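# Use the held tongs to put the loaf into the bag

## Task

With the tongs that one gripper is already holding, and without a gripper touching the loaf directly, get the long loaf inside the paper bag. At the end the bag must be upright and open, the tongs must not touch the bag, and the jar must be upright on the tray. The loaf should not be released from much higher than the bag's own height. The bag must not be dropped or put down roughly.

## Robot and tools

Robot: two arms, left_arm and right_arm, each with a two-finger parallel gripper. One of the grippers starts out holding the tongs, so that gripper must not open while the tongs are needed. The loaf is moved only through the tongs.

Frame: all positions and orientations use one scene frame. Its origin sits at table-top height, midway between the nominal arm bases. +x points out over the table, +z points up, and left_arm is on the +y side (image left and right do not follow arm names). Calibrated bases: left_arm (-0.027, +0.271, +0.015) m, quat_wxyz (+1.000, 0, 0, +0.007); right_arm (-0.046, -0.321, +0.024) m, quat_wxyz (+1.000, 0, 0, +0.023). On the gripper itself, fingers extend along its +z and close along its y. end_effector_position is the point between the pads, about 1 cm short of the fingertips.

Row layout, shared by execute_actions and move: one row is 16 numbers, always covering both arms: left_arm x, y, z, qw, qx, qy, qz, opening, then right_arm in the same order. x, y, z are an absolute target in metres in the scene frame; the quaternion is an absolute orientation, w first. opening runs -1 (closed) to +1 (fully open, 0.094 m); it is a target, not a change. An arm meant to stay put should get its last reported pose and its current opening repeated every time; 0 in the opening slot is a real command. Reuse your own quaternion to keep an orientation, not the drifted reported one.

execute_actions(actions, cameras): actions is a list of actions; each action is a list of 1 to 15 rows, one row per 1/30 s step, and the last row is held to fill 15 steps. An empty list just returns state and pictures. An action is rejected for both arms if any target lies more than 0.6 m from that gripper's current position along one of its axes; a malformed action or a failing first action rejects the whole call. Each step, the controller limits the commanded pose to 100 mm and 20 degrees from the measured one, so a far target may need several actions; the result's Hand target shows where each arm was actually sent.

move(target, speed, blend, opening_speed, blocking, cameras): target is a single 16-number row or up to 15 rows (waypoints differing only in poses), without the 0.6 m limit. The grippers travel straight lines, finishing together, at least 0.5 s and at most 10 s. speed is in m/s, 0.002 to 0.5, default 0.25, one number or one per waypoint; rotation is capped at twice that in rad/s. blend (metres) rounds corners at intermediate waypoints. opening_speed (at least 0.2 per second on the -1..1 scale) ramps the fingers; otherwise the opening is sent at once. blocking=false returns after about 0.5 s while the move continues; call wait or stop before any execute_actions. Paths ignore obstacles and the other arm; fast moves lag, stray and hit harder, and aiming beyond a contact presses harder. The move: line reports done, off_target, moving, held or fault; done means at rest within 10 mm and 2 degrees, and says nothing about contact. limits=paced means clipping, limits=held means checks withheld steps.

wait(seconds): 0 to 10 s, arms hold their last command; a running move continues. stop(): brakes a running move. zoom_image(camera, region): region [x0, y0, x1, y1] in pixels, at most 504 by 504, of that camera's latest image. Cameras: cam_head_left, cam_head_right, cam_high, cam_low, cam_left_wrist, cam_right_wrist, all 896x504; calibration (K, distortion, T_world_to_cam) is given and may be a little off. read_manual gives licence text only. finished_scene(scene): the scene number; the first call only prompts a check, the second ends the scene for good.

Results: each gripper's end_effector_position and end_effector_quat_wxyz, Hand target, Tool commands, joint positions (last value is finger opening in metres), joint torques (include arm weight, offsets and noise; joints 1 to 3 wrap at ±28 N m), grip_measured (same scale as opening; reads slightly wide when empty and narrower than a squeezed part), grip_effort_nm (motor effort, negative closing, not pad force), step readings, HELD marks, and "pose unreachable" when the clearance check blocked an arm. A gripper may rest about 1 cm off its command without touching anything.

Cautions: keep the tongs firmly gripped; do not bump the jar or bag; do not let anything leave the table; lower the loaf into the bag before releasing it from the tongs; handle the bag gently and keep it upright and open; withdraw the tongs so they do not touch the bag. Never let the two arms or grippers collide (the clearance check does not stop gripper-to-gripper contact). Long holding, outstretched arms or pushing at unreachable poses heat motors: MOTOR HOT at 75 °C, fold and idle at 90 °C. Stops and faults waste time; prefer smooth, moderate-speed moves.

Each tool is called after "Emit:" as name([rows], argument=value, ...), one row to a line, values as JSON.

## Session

Emit:
execute_actions(actions=[])

Scene clock: 0.00 s.
left_arm: end_effector_position=(+0.3549, +0.2777, +0.4218) grip_measured=+1.000 grip_effort_nm=n/a end_effector_quat_wxyz=(+0.707, -0.005, +0.707, +0.005) | right_arm: end_effector_position=(+0.2465, -0.4238, +0.2102) grip_measured=-0.302 grip_effort_nm=n/a end_effector_quat_wxyz=(+0.305, -0.032, +0.952, +0.009)
Joint positions: left_arm=[0 1.047 1.047 0 0 0 0.094] | right_arm=[-0.573 1.23 1.088 -0.894 -0.328 -0.503 0.033]
Joint velocities: left_arm=[-0.002 0.002 0.007 -0.022 -0.051 -0.022 0] | right_arm=[-0.032 -0.012 0.002 -0.007 0.022 0.007 0.001]
Joint torques (N m): no reading
Heat: left arm: 35 °C; right arm: 37 °C.
Hand target: left_arm +0.3523, +0.2777, +0.4278; +0.712, -0.005, +0.702, +0.005 | right_arm +0.2469, -0.4226, +0.2137; +0.309, -0.034, +0.950, +0.010
Tool commands: left_gripper/opening=+1.0 right_gripper/opening=-0.305557
camera_calibration:
cam_left_wrist: T_world_to_cam=[[0.047652, -0.998831, -0.00817316, 0.269773], [-0.432892, -0.0132768, -0.901348, 0.576084], [0.900185, 0.0464892, -0.433018, -0.0598874], [0, 0, 0, 1]] pos_world=[0.290436, 0.279891, 0.495524]
cam_right_wrist: T_world_to_cam=[[0.0773108, -0.996868, 0.0166364, -0.443668], [-0.980775, -0.0790403, -0.178416, 0.285547], [0.179172, -0.00252312, -0.983815, 0.249508], [0, 0, 0, 1]] pos_world=[0.269653, -0.419079, 0.303797]

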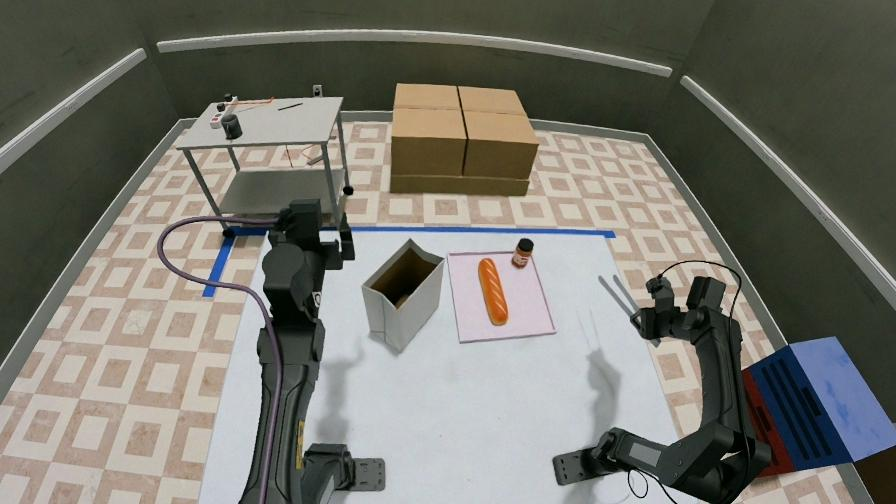

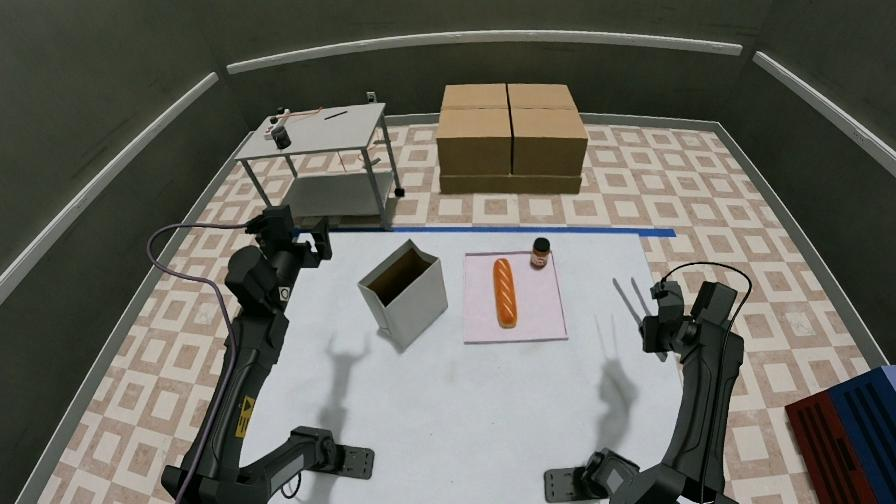

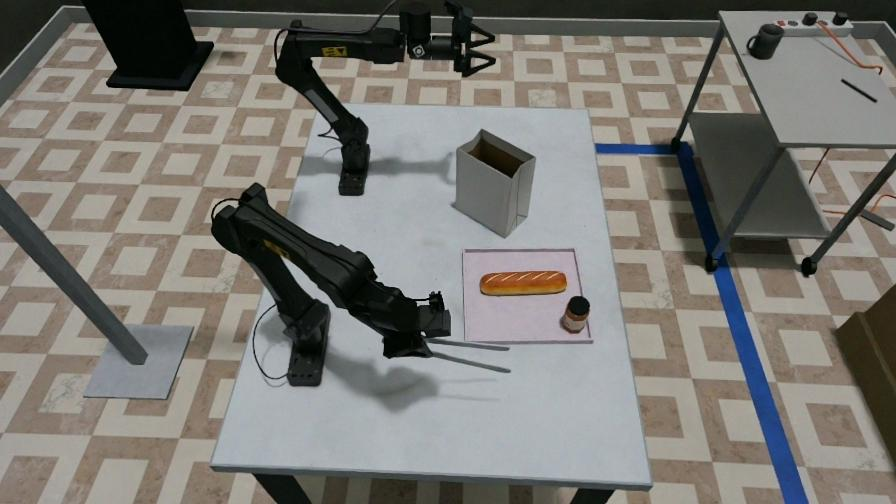

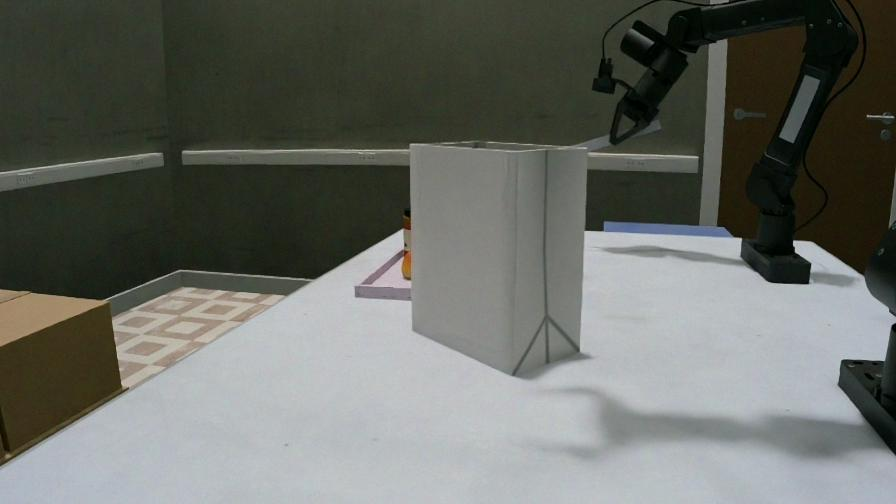

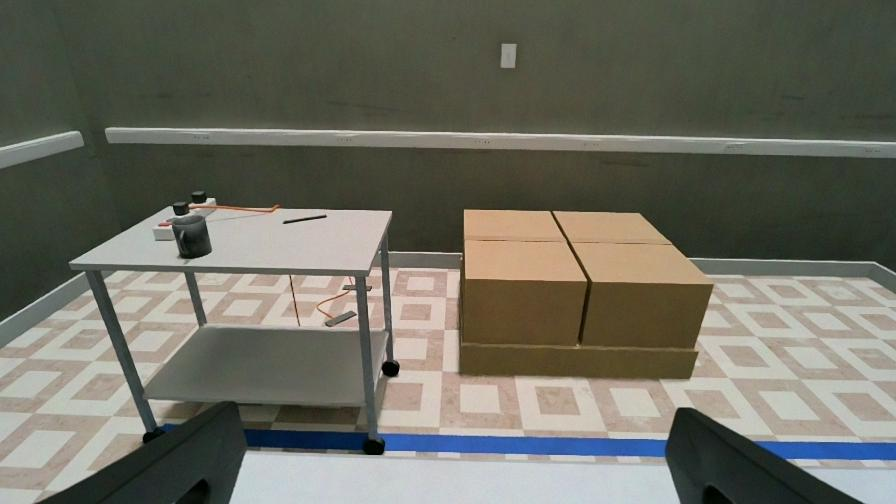

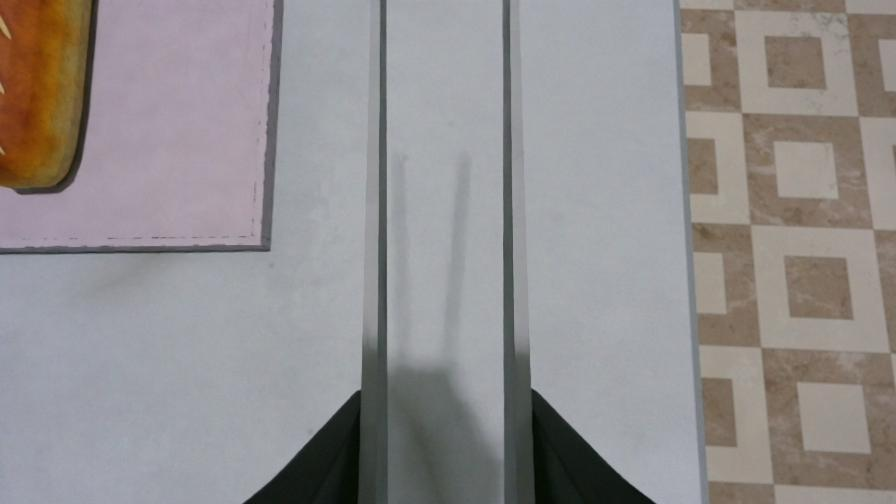

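Emit:
zoom_image(camera="cam_low", region=[380, 40, 720, 310])

Emit:
zoom_image(camera="cam_head_right", region=[320, 200, 760, 400])

Emit:
zoom_image(camera="cam_high", region=[360, 100, 640, 400])

Emit:
zoom_image(camera="cam_head_left", region=[320, 200, 760, 400])

Scaled by 1.482.

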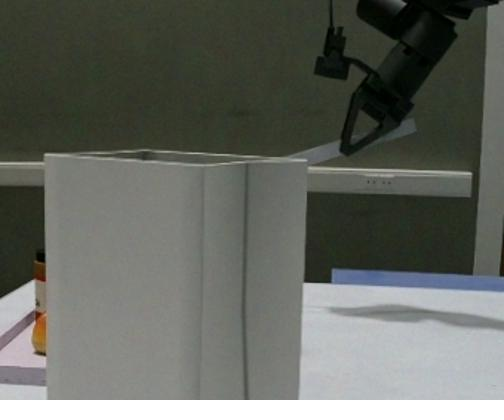

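Scaled by 1.145.

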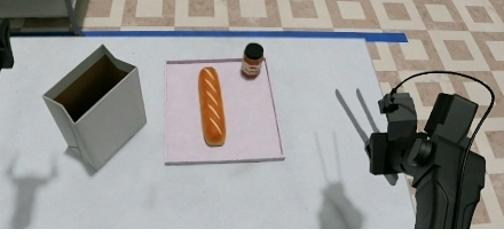

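Scaled by 1.680.

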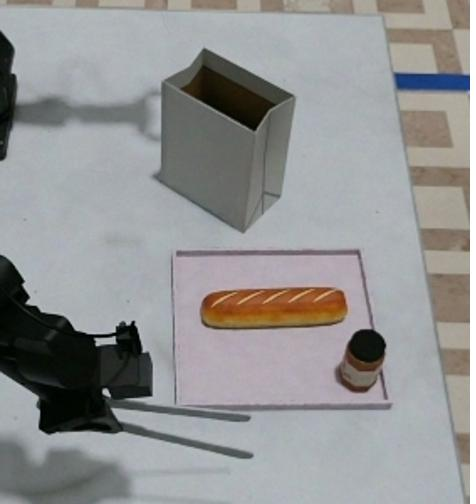

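Scaled by 1.145.

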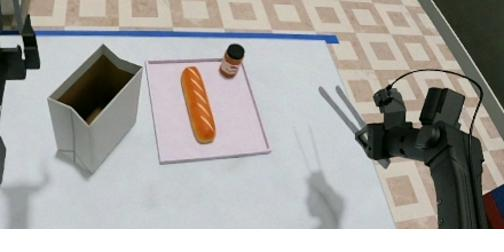

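Emit:
move(target=[0.24, 0.33, 0.42, 0.5291, 0.1464, 0.8306, -0.0933, 1.0, 0.315, -0.138, 0.215, 0.1560, -0.0689, 0.9853, 0.0109, -0.3056], speed=0.2)

Scene clock: 122.60 s.
left_arm: end_effector_position=(+0.2399, +0.3289, +0.4150) grip_measured=+1.000 grip_effort_nm=-0.037 end_effector_quat_wxyz=(+0.530, +0.137, +0.831, -0.094) | right_arm: end_effector_position=(+0.3052, -0.1356, +0.2113) grip_measured=-0.302 grip_effort_nm=-0.193 end_effector_quat_wxyz=(+0.146, -0.074, +0.986, +0.016)
Joint positions: left_arm=[0.754 1.176 1.642 -1.268 0.946 0.687 0.094] | right_arm=[0.482 1.807 1.768 -1.253 0.099 0.365 0.033]
Joint velocities: left_arm=[-0.012 -0.007 0.012 -0.022 0.037 -0.022 0] | right_arm=[0.017 -0.007 -0.007 -0.022 -0.007 -0.037 0]
Joint torques (N m): left_arm=[0.72 -1.47 6.93 1.07 0.61 0.08] | right_arm=[-0.12 -7.56 10.24 0.74 0.26 0.05]
Heat: left arm: 36 °C; right arm: 44 °C.
Hand target: left_arm +0.2386, +0.3271, +0.4212; +0.534, +0.143, +0.828, -0.096 | right_arm +0.3118, -0.1358, +0.2128; +0.152, -0.069, +0.986, +0.009
Off the commanded pose: left_arm 0.005 m, 1 deg | right_arm 0.011 m, 1 deg.
move: off_target (right_arm)
camera_calibration:
cam_left_wrist: T_world_to_cam=[[-0.302064, -0.95322, -0.0113585, 0.396534], [-0.733799, 0.240105, -0.635522, 0.39937], [0.60852, -0.183634, -0.771999, 0.324739], [0, 0, 0, 1]] pos_world=[0.215226, 0.341726, 0.509011]
cam_right_wrist: T_world_to_cam=[[0.164837, -0.986321, -0.000722412, -0.182563], [-0.976032, -0.163223, 0.143942, 0.285116], [-0.14209, -0.0230218, -0.989586, 0.337284], [0, 0, 0, 1]] pos_world=[0.3563, -0.125763, 0.2926]

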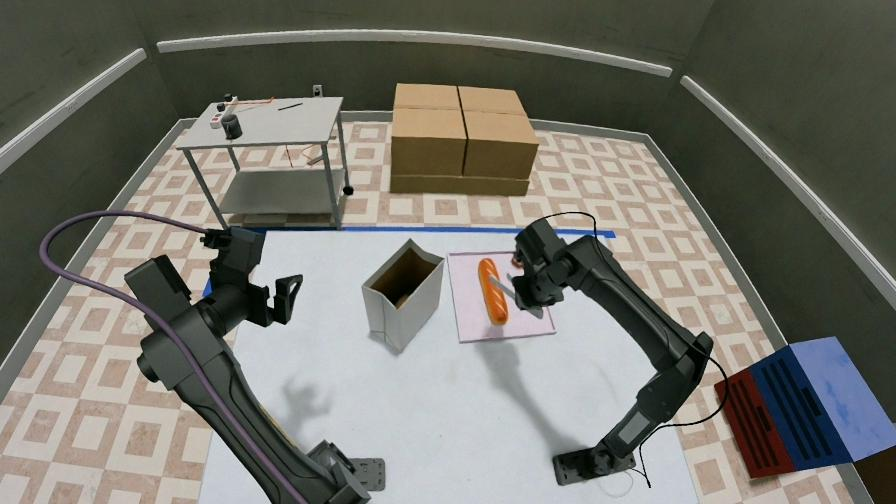

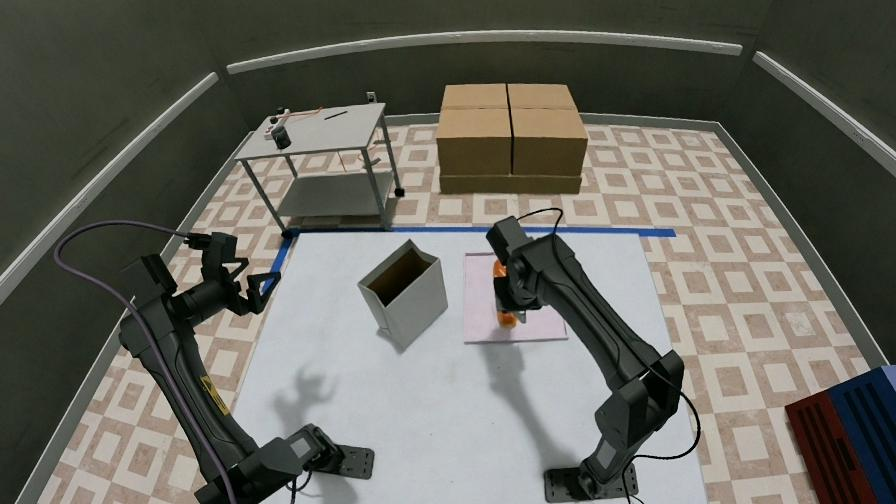

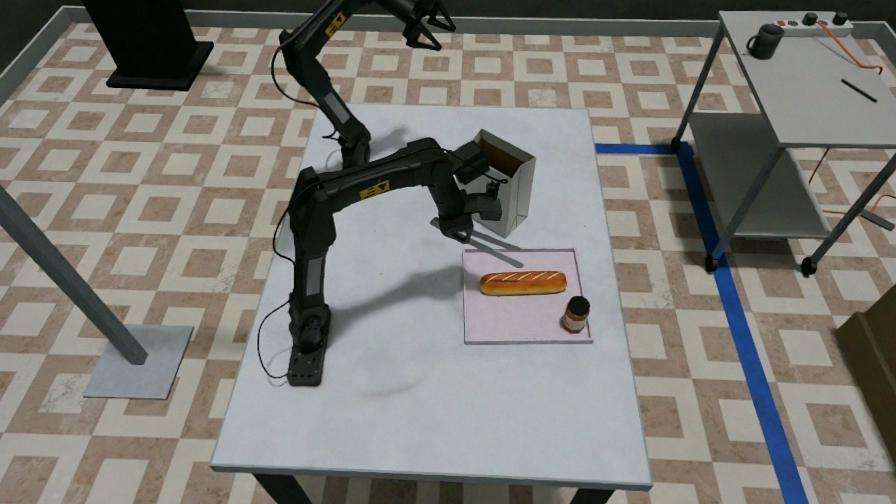

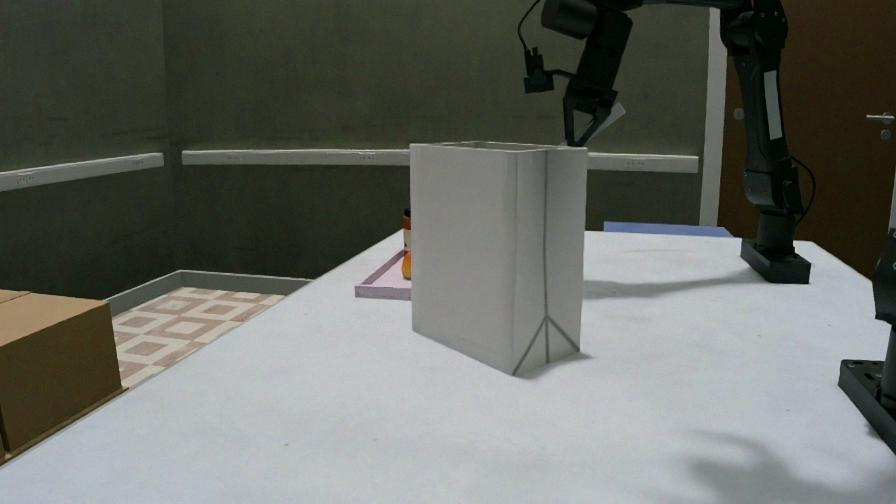

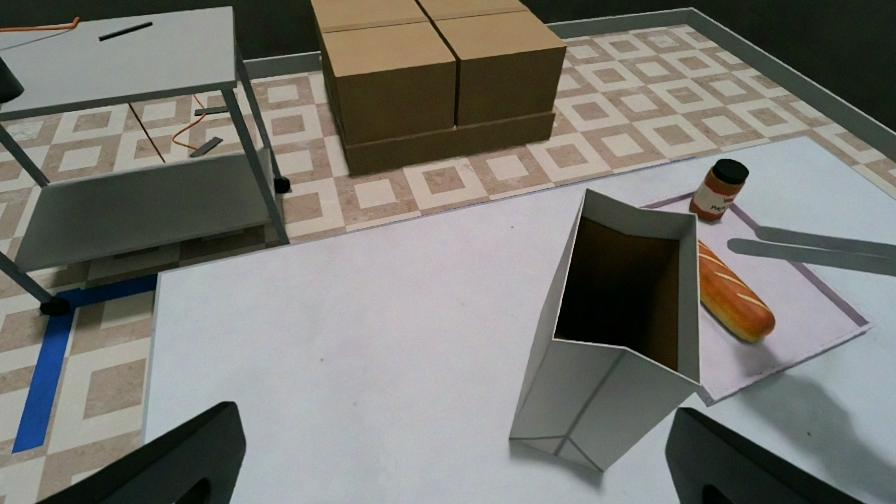

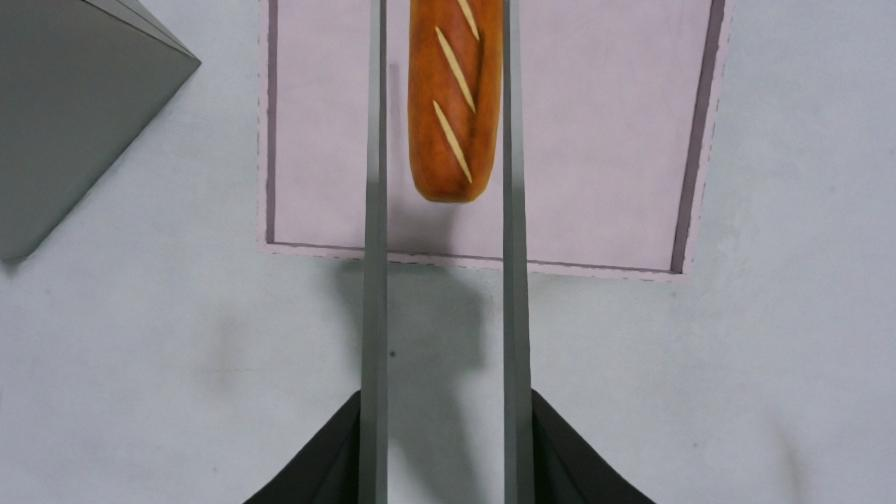

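Emit:
zoom_image(camera="cam_right_wrist", region=[330, 0, 570, 230])

Emit:
zoom_image(camera="cam_left_wrist", region=[500, 120, 896, 420])

Scaled by 2.100.

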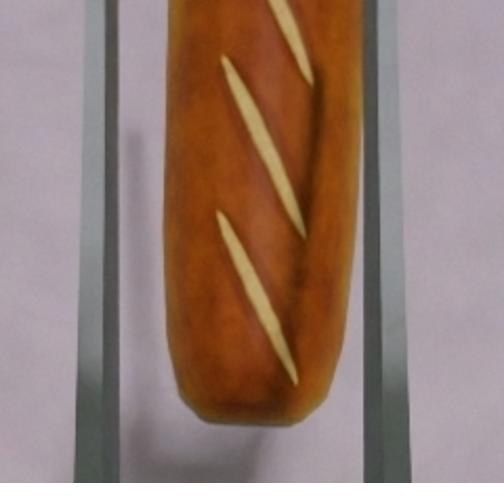

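Scaled by 1.273.

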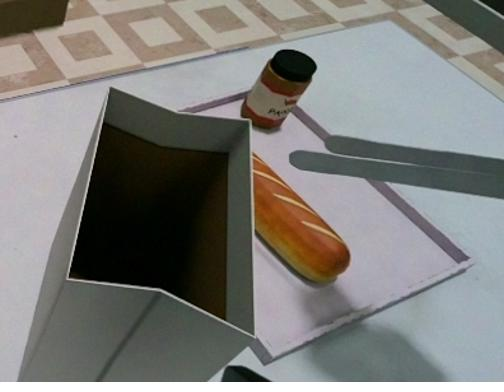

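Emit:
move(target=[0.24, 0.33, 0.42, 0.5291, 0.1464, 0.8306, -0.0933, 1.0, 0.333, -0.139, 0.19, 0.10435, -0.05898, 0.99277, 0.0062, -0.3056], speed=0.08, cameras=["cam_right_wrist","cam_left_wrist"])

Emit:
zoom_image(camera="cam_right_wrist", region=[330, 0, 570, 230])

Emit:
zoom_image(camera="cam_left_wrist", region=[640, 120, 896, 340])

Scene clock: 198.63 s.
left_arm: end_effector_position=(+0.2412, +0.3301, +0.4145) grip_measured=+1.000 grip_effort_nm=-0.037 end_effector_quat_wxyz=(+0.527, +0.143, +0.833, -0.094) | right_arm: end_effector_position=(+0.3276, -0.1401, +0.1905) grip_measured=-0.302 grip_effort_nm=-0.203 end_effector_quat_wxyz=(+0.106, -0.058, +0.993, +0.006)
Joint positions: left_arm=[0.754 1.193 1.659 -1.286 0.947 0.71 0.094] | right_arm=[0.436 1.953 1.897 -1.317 0.076 0.357 0.033]
Joint velocities: left_arm=[-0.022 0.002 0.002 -0.022 0.007 -0.007 0] | right_arm=[-0.002 -0.027 -0.012 0.022 0.051 -0.022 0]
Joint torques (N m): left_arm=[0.79 -1.63 6.74 1.09 0.53 0.09] | right_arm=[-0.59 -8.73 10 0.56 0.02 -0.07]
Heat: left arm: 37 °C; right arm: 42 °C.
Hand target: left_arm +0.2400, +0.3299, +0.4199; +0.530, +0.146, +0.830, -0.093 | right_arm +0.3328, -0.1389, +0.1897; +0.105, -0.059, +0.993, +0.007
Off the commanded pose: left_arm 0.006 m, 1 deg | right_arm 0.006 m, 0 deg.
move: done
camera_calibration:
cam_left_wrist: T_world_to_cam=[[-0.31203, -0.949937, -0.0160174, 0.401298], [-0.734854, 0.251998, -0.629671, 0.393636], [0.602185, -0.184706, -0.776696, 0.327571], [0, 0, 0, 1]] pos_world=[0.217224, 0.342516, 0.508712]
cam_right_wrist: T_world_to_cam=[[0.132459, -0.991151, 0.00867461, -0.182515], [-0.965985, -0.127125, 0.225194, 0.295594], [-0.222098, -0.0382085, -0.974275, 0.340981], [0, 0, 0, 1]] pos_world=[0.385447, -0.130294, 0.267227]
Images, in order (width x height): cam_left_wrist 896x504, cam_right_wrist 896x504.

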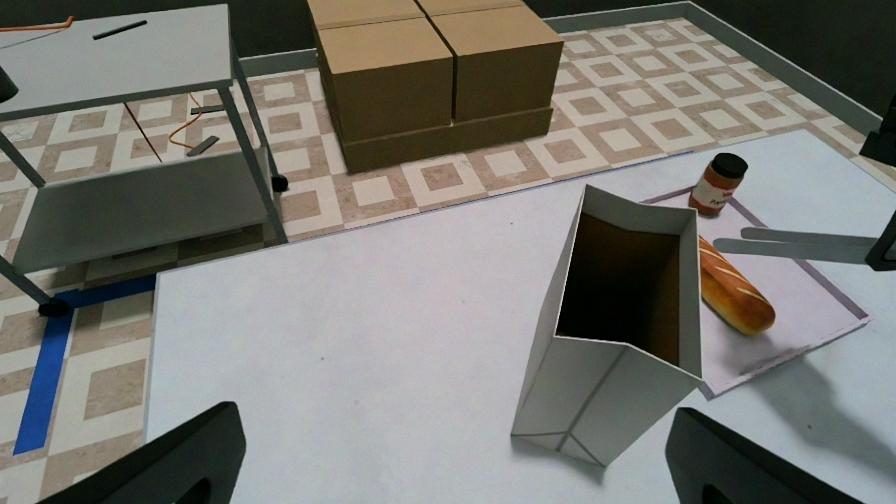

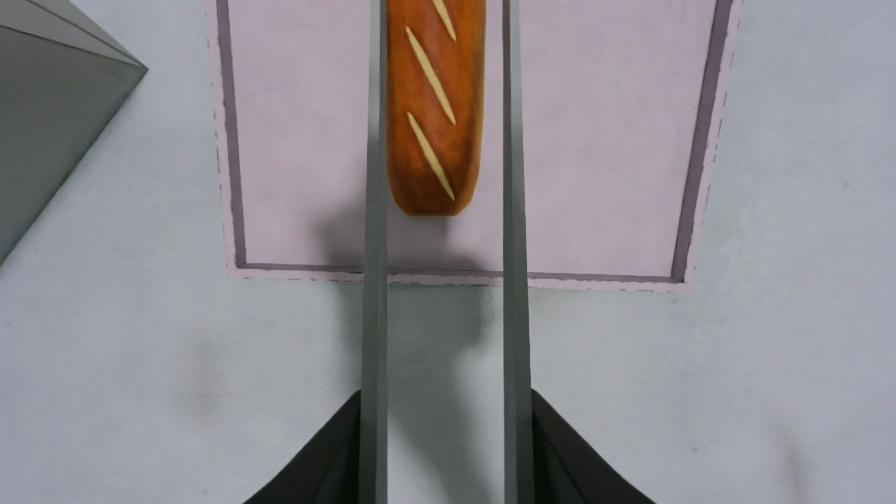

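Scaled by 2.100.

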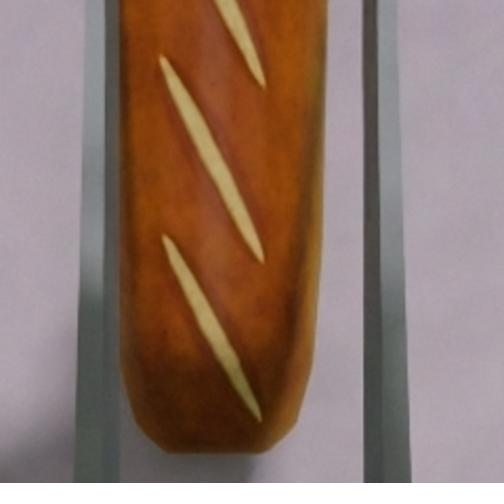

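Scaled by 1.969.

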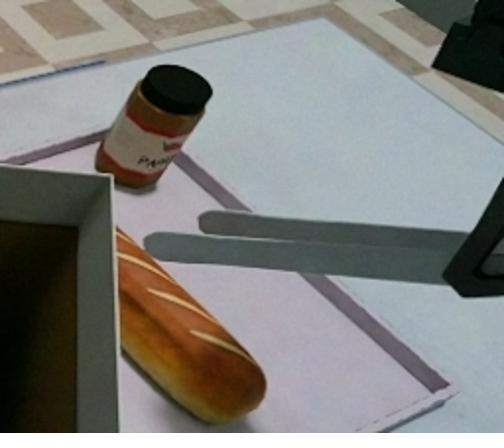

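Emit:
move(target=[0.24, 0.33, 0.42, 0.5291, 0.1464, 0.8306, -0.0933, 1.0, 0.338, -0.134, 0.18, 0.09134, -0.05906, 0.99405, 0.00543, -0.3056], speed=0.05, cameras=["cam_right_wrist","cam_left_wrist"])

Emit:
zoom_image(camera="cam_right_wrist", region=[330, 0, 570, 230])

Scene clock: 220.60 s.
left_arm: end_effector_position=(+0.2411, +0.3300, +0.4144) grip_measured=+1.000 grip_effort_nm=-0.037 end_effector_quat_wxyz=(+0.526, +0.143, +0.833, -0.094) | right_arm: end_effector_position=(+0.3330, -0.1358, +0.1815) grip_measured=-0.302 grip_effort_nm=-0.198 end_effector_quat_wxyz=(+0.094, -0.059, +0.994, +0.004)
Joint positions: left_arm=[0.754 1.193 1.659 -1.287 0.947 0.71 0.094] | right_arm=[0.436 2.002 1.936 -1.33 0.069 0.356 0.033]
Joint velocities: left_arm=[0.012 -0.002 -0.007 -0.037 -0.007 -0.081 0] | right_arm=[-0.012 0.002 0.002 0.037 -0.022 0.007 -0.001]
Joint torques (N m): left_arm=[0.69 -1.72 6.83 1.11 0.54 0.14] | right_arm=[-0.43 -9.03 9.96 0.49 0 -0.04]
Heat: left arm: 38 °C; right arm: 42 °C.
Hand target: left_arm +0.2400, +0.3299, +0.4199; +0.529, +0.146, +0.831, -0.093 | right_arm +0.3377, -0.1341, +0.1797; +0.092, -0.059, +0.994, +0.006
Off the commanded pose: left_arm 0.006 m, 1 deg | right_arm 0.006 m, 0 deg.
move: done
camera_calibration:
cam_left_wrist: T_world_to_cam=[[-0.312196, -0.949894, -0.0153502, 0.400915], [-0.735258, 0.251822, -0.629271, 0.393488], [0.601606, -0.185169, -0.777035, 0.327942], [0, 0, 0, 1]] pos_world=[0.217187, 0.342463, 0.508587]
cam_right_wrist: T_world_to_cam=[[0.134764, -0.990825, 0.0101885, -0.179917], [-0.959968, -0.128005, 0.249153, 0.296898], [-0.245562, -0.0433575, -0.968411, 0.339614], [0, 0, 0, 1]] pos_world=[0.392656, -0.125537, 0.256746]
Images, in order (width x height): cam_left_wrist 896x504, cam_right_wrist 896x504.

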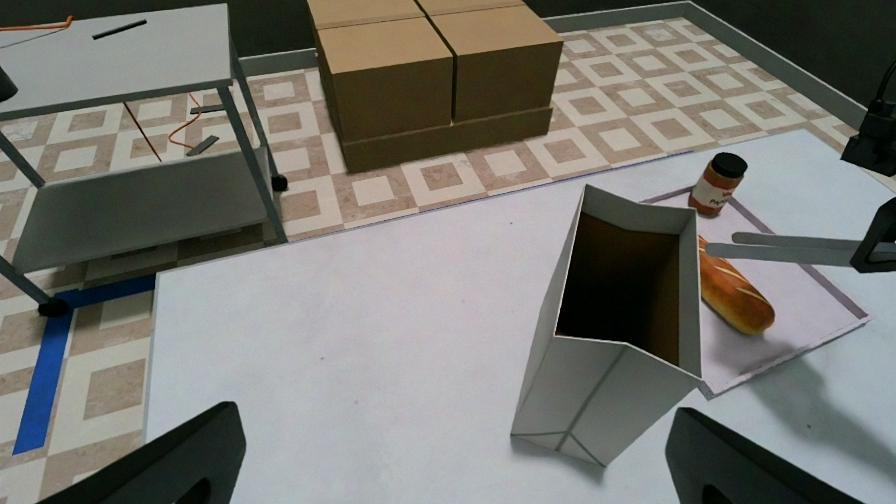

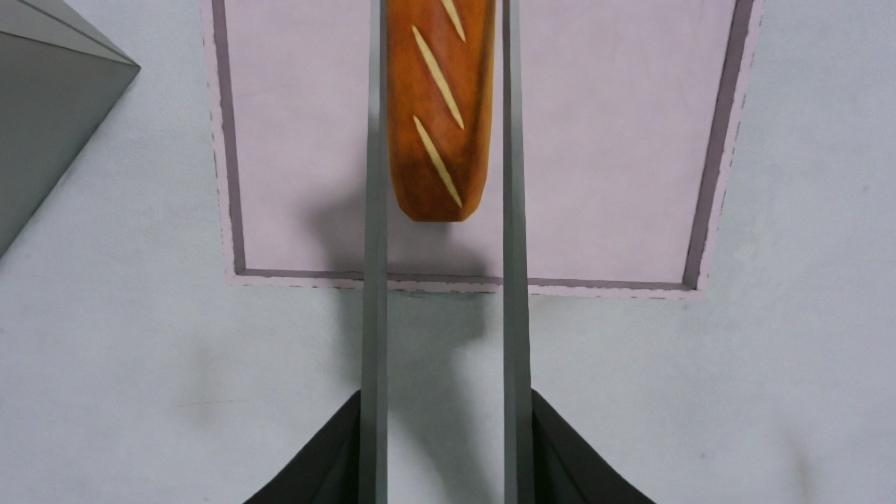

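Scaled by 2.100.

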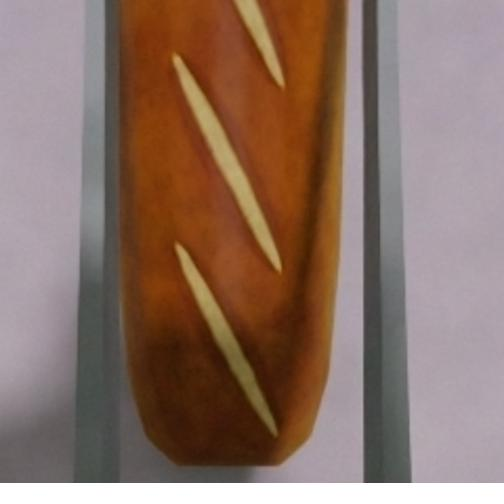

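Emit:
move(target=[0.24, 0.33, 0.42, 0.5291, 0.1464, 0.8306, -0.0933, 1.0, 0.344, -0.1315, 0.164, 0.06964, -0.05916, 0.99581, 0.00414, -0.3056], speed=0.04, cameras=["cam_right_wrist","cam_left_wrist"])

Emit:
zoom_image(camera="cam_right_wrist", region=[330, 0, 570, 230])

Emit:
zoom_image(camera="cam_left_wrist", region=[640, 120, 896, 340])

Scene clock: 234.90 s.
left_arm: end_effector_position=(+0.2411, +0.3300, +0.4143) grip_measured=+1.000 grip_effort_nm=-0.037 end_effector_quat_wxyz=(+0.526, +0.143, +0.833, -0.094) | right_arm: end_effector_position=(+0.3385, -0.1316, +0.1667) grip_measured=-0.302 grip_effort_nm=-0.203 end_effector_quat_wxyz=(+0.074, -0.060, +0.995, +0.004)
Joint positions: left_arm=[0.754 1.193 1.659 -1.288 0.947 0.711 0.094] | right_arm=[0.432 2.066 1.977 -1.344 0.053 0.354 0.033]
Joint velocities: left_arm=[0.012 -0.012 0.007 0.022 -0.007 0.037 0] | right_arm=[-0.007 -0.002 -0.022 0.007 -0.037 -0.081 -0.002]
Joint torques (N m): left_arm=[0.73 -1.72 6.79 1.05 0.49 0.09] | right_arm=[-0.84 -9.48 9.89 0.46 -0.03 -0.07]
Heat: left arm: 38 °C; right arm: 42 °C.
Hand target: left_arm +0.2400, +0.3299, +0.4199; +0.529, +0.146, +0.830, -0.093 | right_arm +0.3437, -0.1316, +0.1639; +0.070, -0.059, +0.996, +0.005
Off the commanded pose: left_arm 0.006 m, 1 deg | right_arm 0.006 m, 0 deg.
move: done
camera_calibration:
cam_left_wrist: T_world_to_cam=[[-0.312353, -0.949842, -0.0153575, 0.400895], [-0.735316, 0.251979, -0.62914, 0.39335], [0.601453, -0.185221, -0.77714, 0.32802], [0, 0, 0, 1]] pos_world=[0.217169, 0.342427, 0.508546]
cam_right_wrist: T_world_to_cam=[[0.135642, -0.990721, 0.00857536, -0.176393], [-0.949087, -0.127448, 0.288082, 0.2963], [-0.284316, -0.0472147, -0.957567, 0.337594], [0, 0, 0, 1]] pos_world=[0.401124, -0.121054, 0.239423]
Images, in order (width x height): cam_left_wrist 896x504, cam_right_wrist 896x504.

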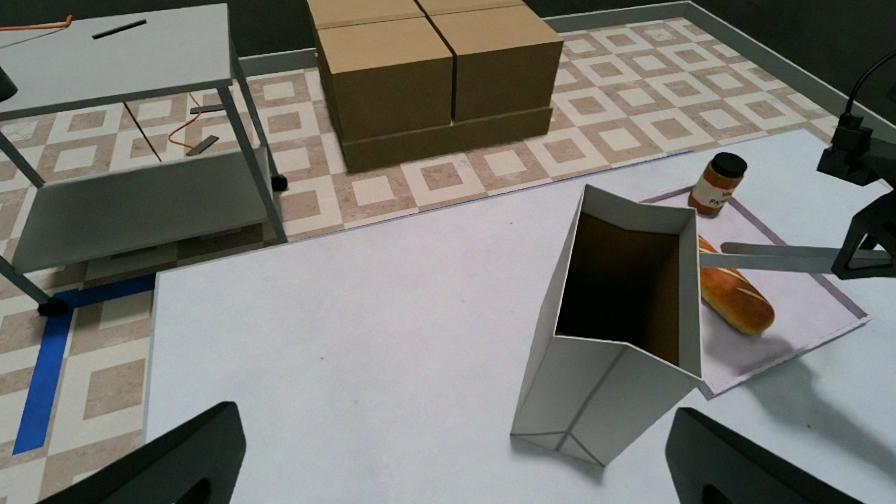

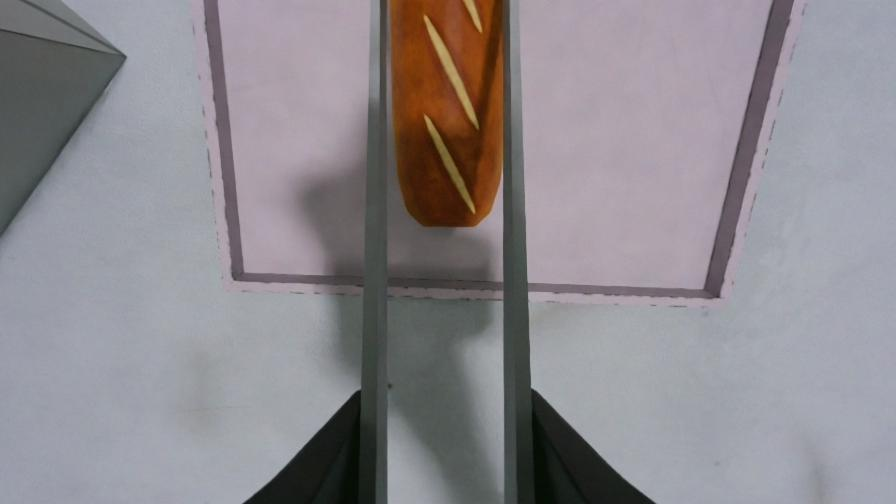

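Scaled by 2.100.

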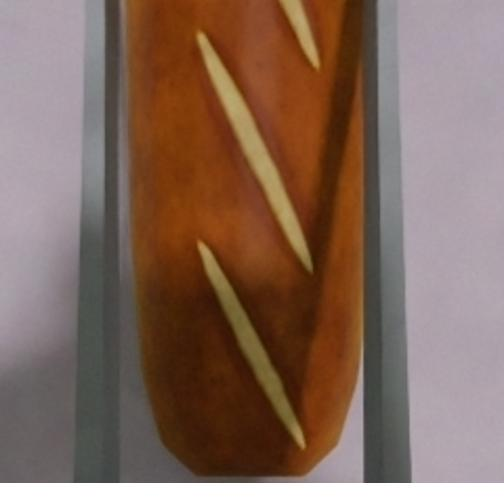

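Scaled by 1.969.

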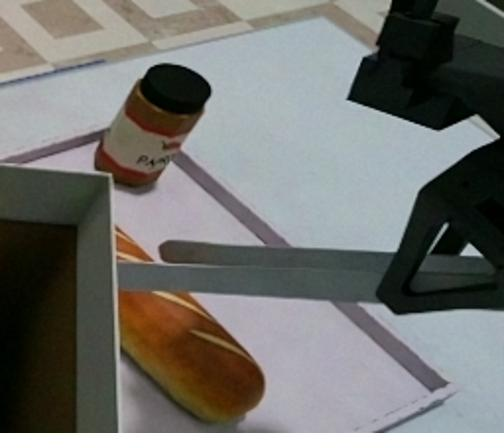

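Emit:
move(target=[0.24, 0.33, 0.42, 0.5291, 0.1464, 0.8306, -0.0933, 1.0, 0.349, -0.1325, 0.149, 0.0479, -0.05924, 0.99709, 0.00285, -0.3056], speed=0.04, cameras=["cam_right_wrist","cam_left_wrist"])

Emit:
zoom_image(camera="cam_right_wrist", region=[330, 0, 570, 250])

Emit:
zoom_image(camera="cam_left_wrist", region=[640, 120, 896, 340])

Scene clock: 255.33 s.
left_arm: end_effector_position=(+0.2410, +0.3299, +0.4143) grip_measured=+1.000 grip_effort_nm=-0.042 end_effector_quat_wxyz=(+0.526, +0.143, +0.833, -0.094) | right_arm: end_effector_position=(+0.3445, -0.1326, +0.1538) grip_measured=-0.302 grip_effort_nm=-0.203 end_effector_quat_wxyz=(+0.055, -0.059, +0.997, +0.003)
Joint positions: left_arm=[0.754 1.193 1.659 -1.288 0.947 0.711 0.094] | right_arm=[0.417 2.122 2.016 -1.361 0.037 0.342 0.033]
Joint velocities: left_arm=[-0.027 -0.032 -0.002 -0.037 -0.081 0.051 0] | right_arm=[-0.012 -0.012 -0.007 0.007 -0.051 -0.037 0.001]
Joint torques (N m): left_arm=[0.49 -1.58 6.79 1.07 0.55 0.14] | right_arm=[-0.76 -9.66 9.73 0.37 -0.04 -0.07]
Heat: left arm: 38 °C; right arm: 44 °C.
Hand target: left_arm +0.2400, +0.3299, +0.4199; +0.529, +0.146, +0.830, -0.093 | right_arm +0.3488, -0.1327, +0.1488; +0.048, -0.059, +0.997, +0.004
Off the commanded pose: left_arm 0.006 m, 1 deg | right_arm 0.007 m, 1 deg.
move: done
camera_calibration:
cam_left_wrist: T_world_to_cam=[[-0.312511, -0.94979, -0.0153647, 0.400875], [-0.735373, 0.252136, -0.62901, 0.393212], [0.601301, -0.185273, -0.777246, 0.328097], [0, 0, 0, 1]] pos_world=[0.217151, 0.342392, 0.508505]
cam_right_wrist: T_world_to_cam=[[0.135091, -0.990813, 0.0063938, -0.177529], [-0.937674, -0.125755, 0.323965, 0.296349], [-0.320185, -0.0497599, -0.946047, 0.337116], [0, 0, 0, 1]] pos_world=[0.4098, -0.121856, 0.224057]
Images, in order (width x height): cam_left_wrist 896x504, cam_right_wrist 896x504.

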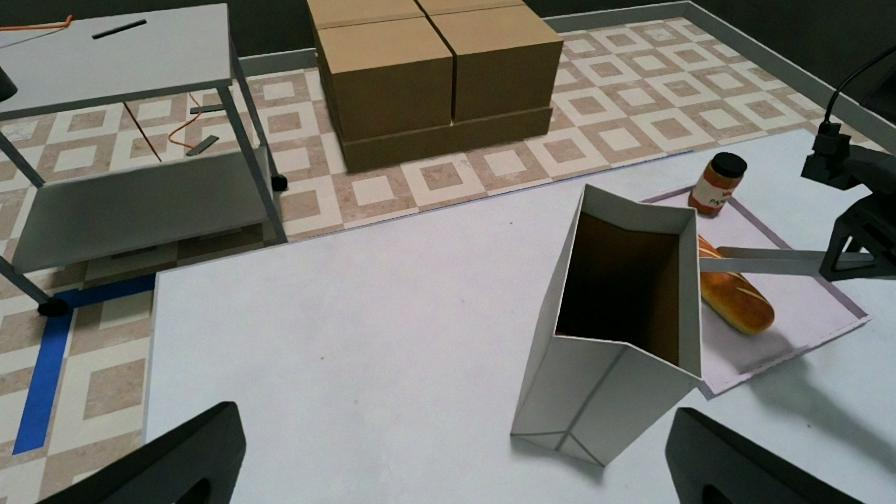

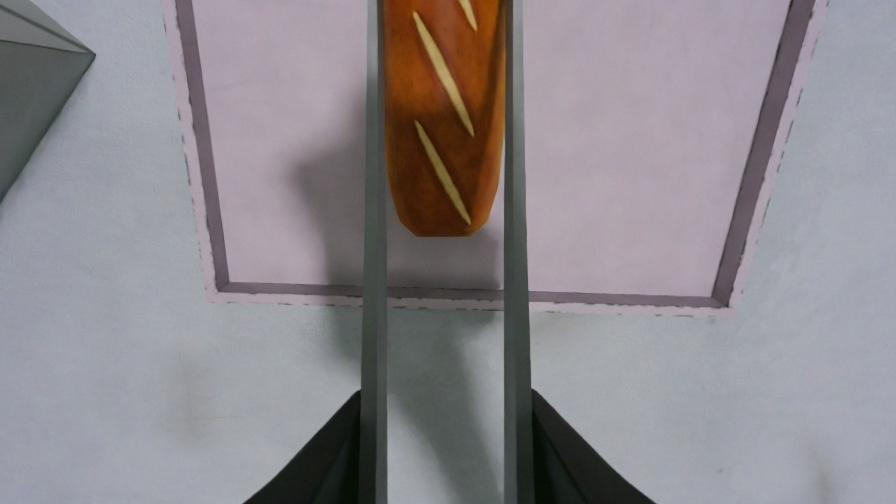

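Scaled by 2.016.

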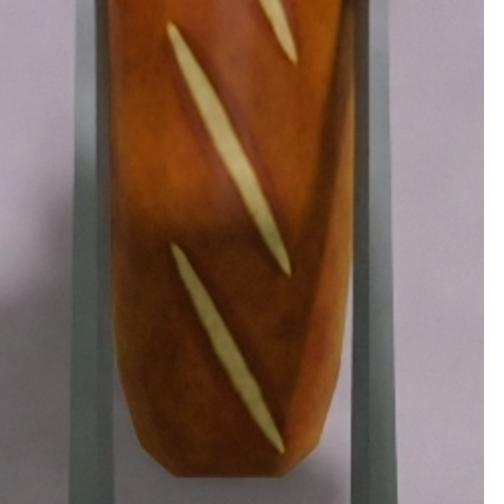

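Scaled by 1.969.

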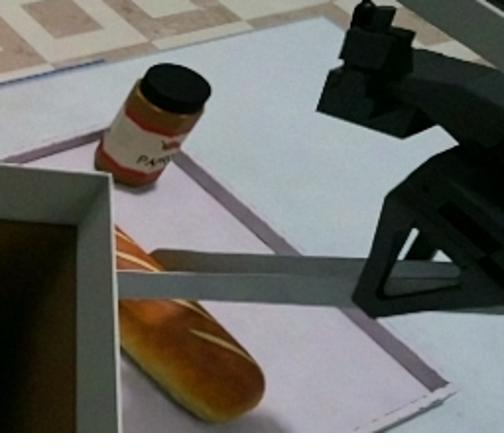

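Emit:
move(target=[0.24, 0.33, 0.42, 0.5291, 0.1464, 0.8306, -0.0933, 1.0, 0.349, -0.133, 0.143, 0.0479, -0.05924, 0.99709, 0.00285, -0.3056], speed=0.03, cameras=["cam_right_wrist","cam_left_wrist"])

Emit:
zoom_image(camera="cam_right_wrist", region=[330, 0, 570, 250])

Scene clock: 267.40 s.
left_arm: end_effector_position=(+0.2410, +0.3299, +0.4143) grip_measured=+1.000 grip_effort_nm=-0.037 end_effector_quat_wxyz=(+0.526, +0.143, +0.833, -0.094) | right_arm: end_effector_position=(+0.3446, -0.1325, +0.1538) grip_measured=-0.302 grip_effort_nm=-0.203 end_effector_quat_wxyz=(+0.055, -0.060, +0.997, +0.003)
Joint positions: left_arm=[0.754 1.193 1.659 -1.288 0.947 0.711 0.094] | right_arm=[0.417 2.122 2.016 -1.36 0.037 0.341 0.033]
Joint velocities: left_arm=[0.007 -0.002 0.012 0.037 0.051 0.037 0] | right_arm=[0.002 -0.002 -0.022 -0.081 0.022 -0.051 0]
Joint torques (N m): left_arm=[0.62 -1.81 6.95 1.07 0.48 0.12] | right_arm=[-0.83 -9.96 6.99 0.58 -0.03 -0.08]
Heat: left arm: 38 °C; right arm: 43 °C.
Hand target: left_arm +0.2400, +0.3299, +0.4199; +0.529, +0.146, +0.830, -0.093 | right_arm +0.3485, -0.1332, +0.1430; +0.048, -0.059, +0.997, +0.003
Off the commanded pose: left_arm 0.006 m, 1 deg | right_arm 0.012 m, 1 deg.
move: off_target (right_arm)
camera_calibration:
cam_left_wrist: T_world_to_cam=[[-0.312511, -0.94979, -0.0153647, 0.400875], [-0.735373, 0.252136, -0.62901, 0.393212], [0.601301, -0.185273, -0.777246, 0.328097], [0, 0, 0, 1]] pos_world=[0.217151, 0.342392, 0.508505]
cam_right_wrist: T_world_to_cam=[[0.136213, -0.99066, 0.00627474, -0.177817], [-0.937756, -0.126891, 0.323284, 0.296494], [-0.319468, -0.0499196, -0.946281, 0.336961], [0, 0, 0, 1]] pos_world=[0.409908, -0.121712, 0.224124]
Images, in order (width x height): cam_left_wrist 896x504, cam_right_wrist 896x504.

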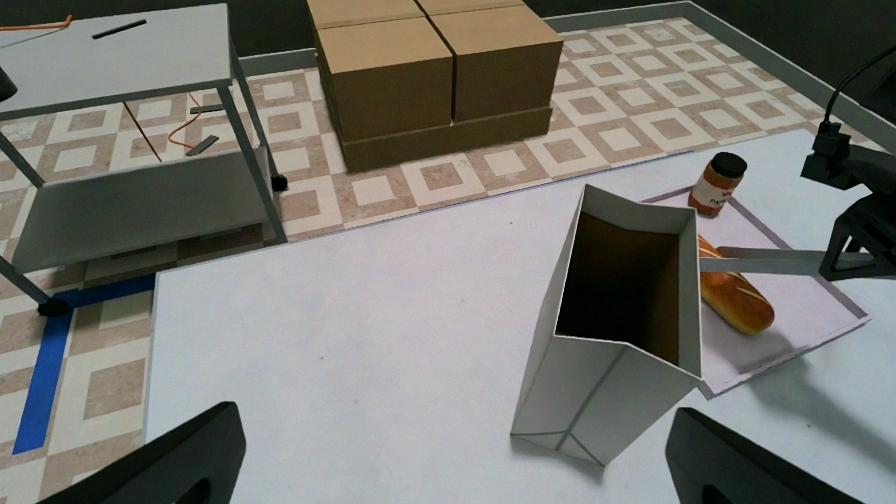

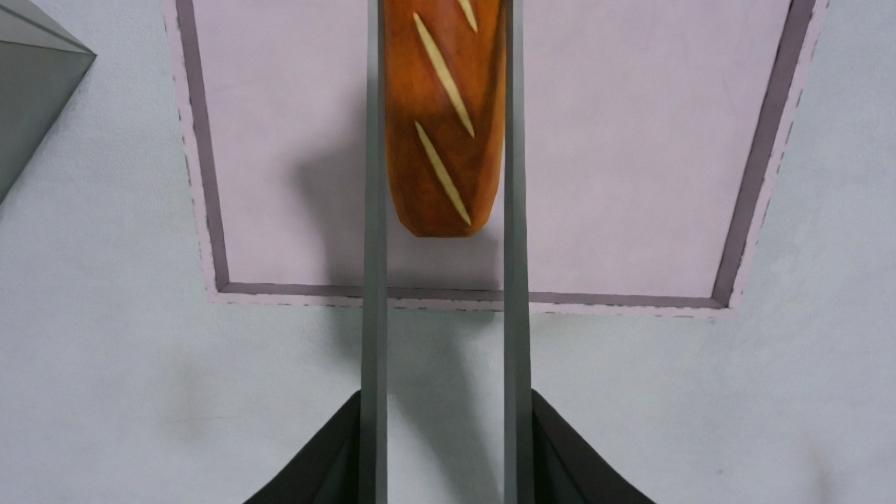

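Scaled by 2.016.

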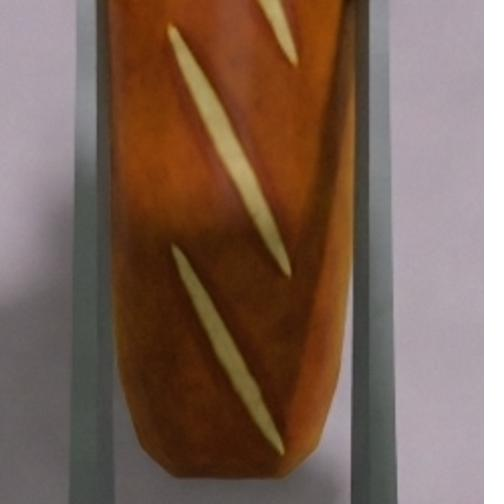

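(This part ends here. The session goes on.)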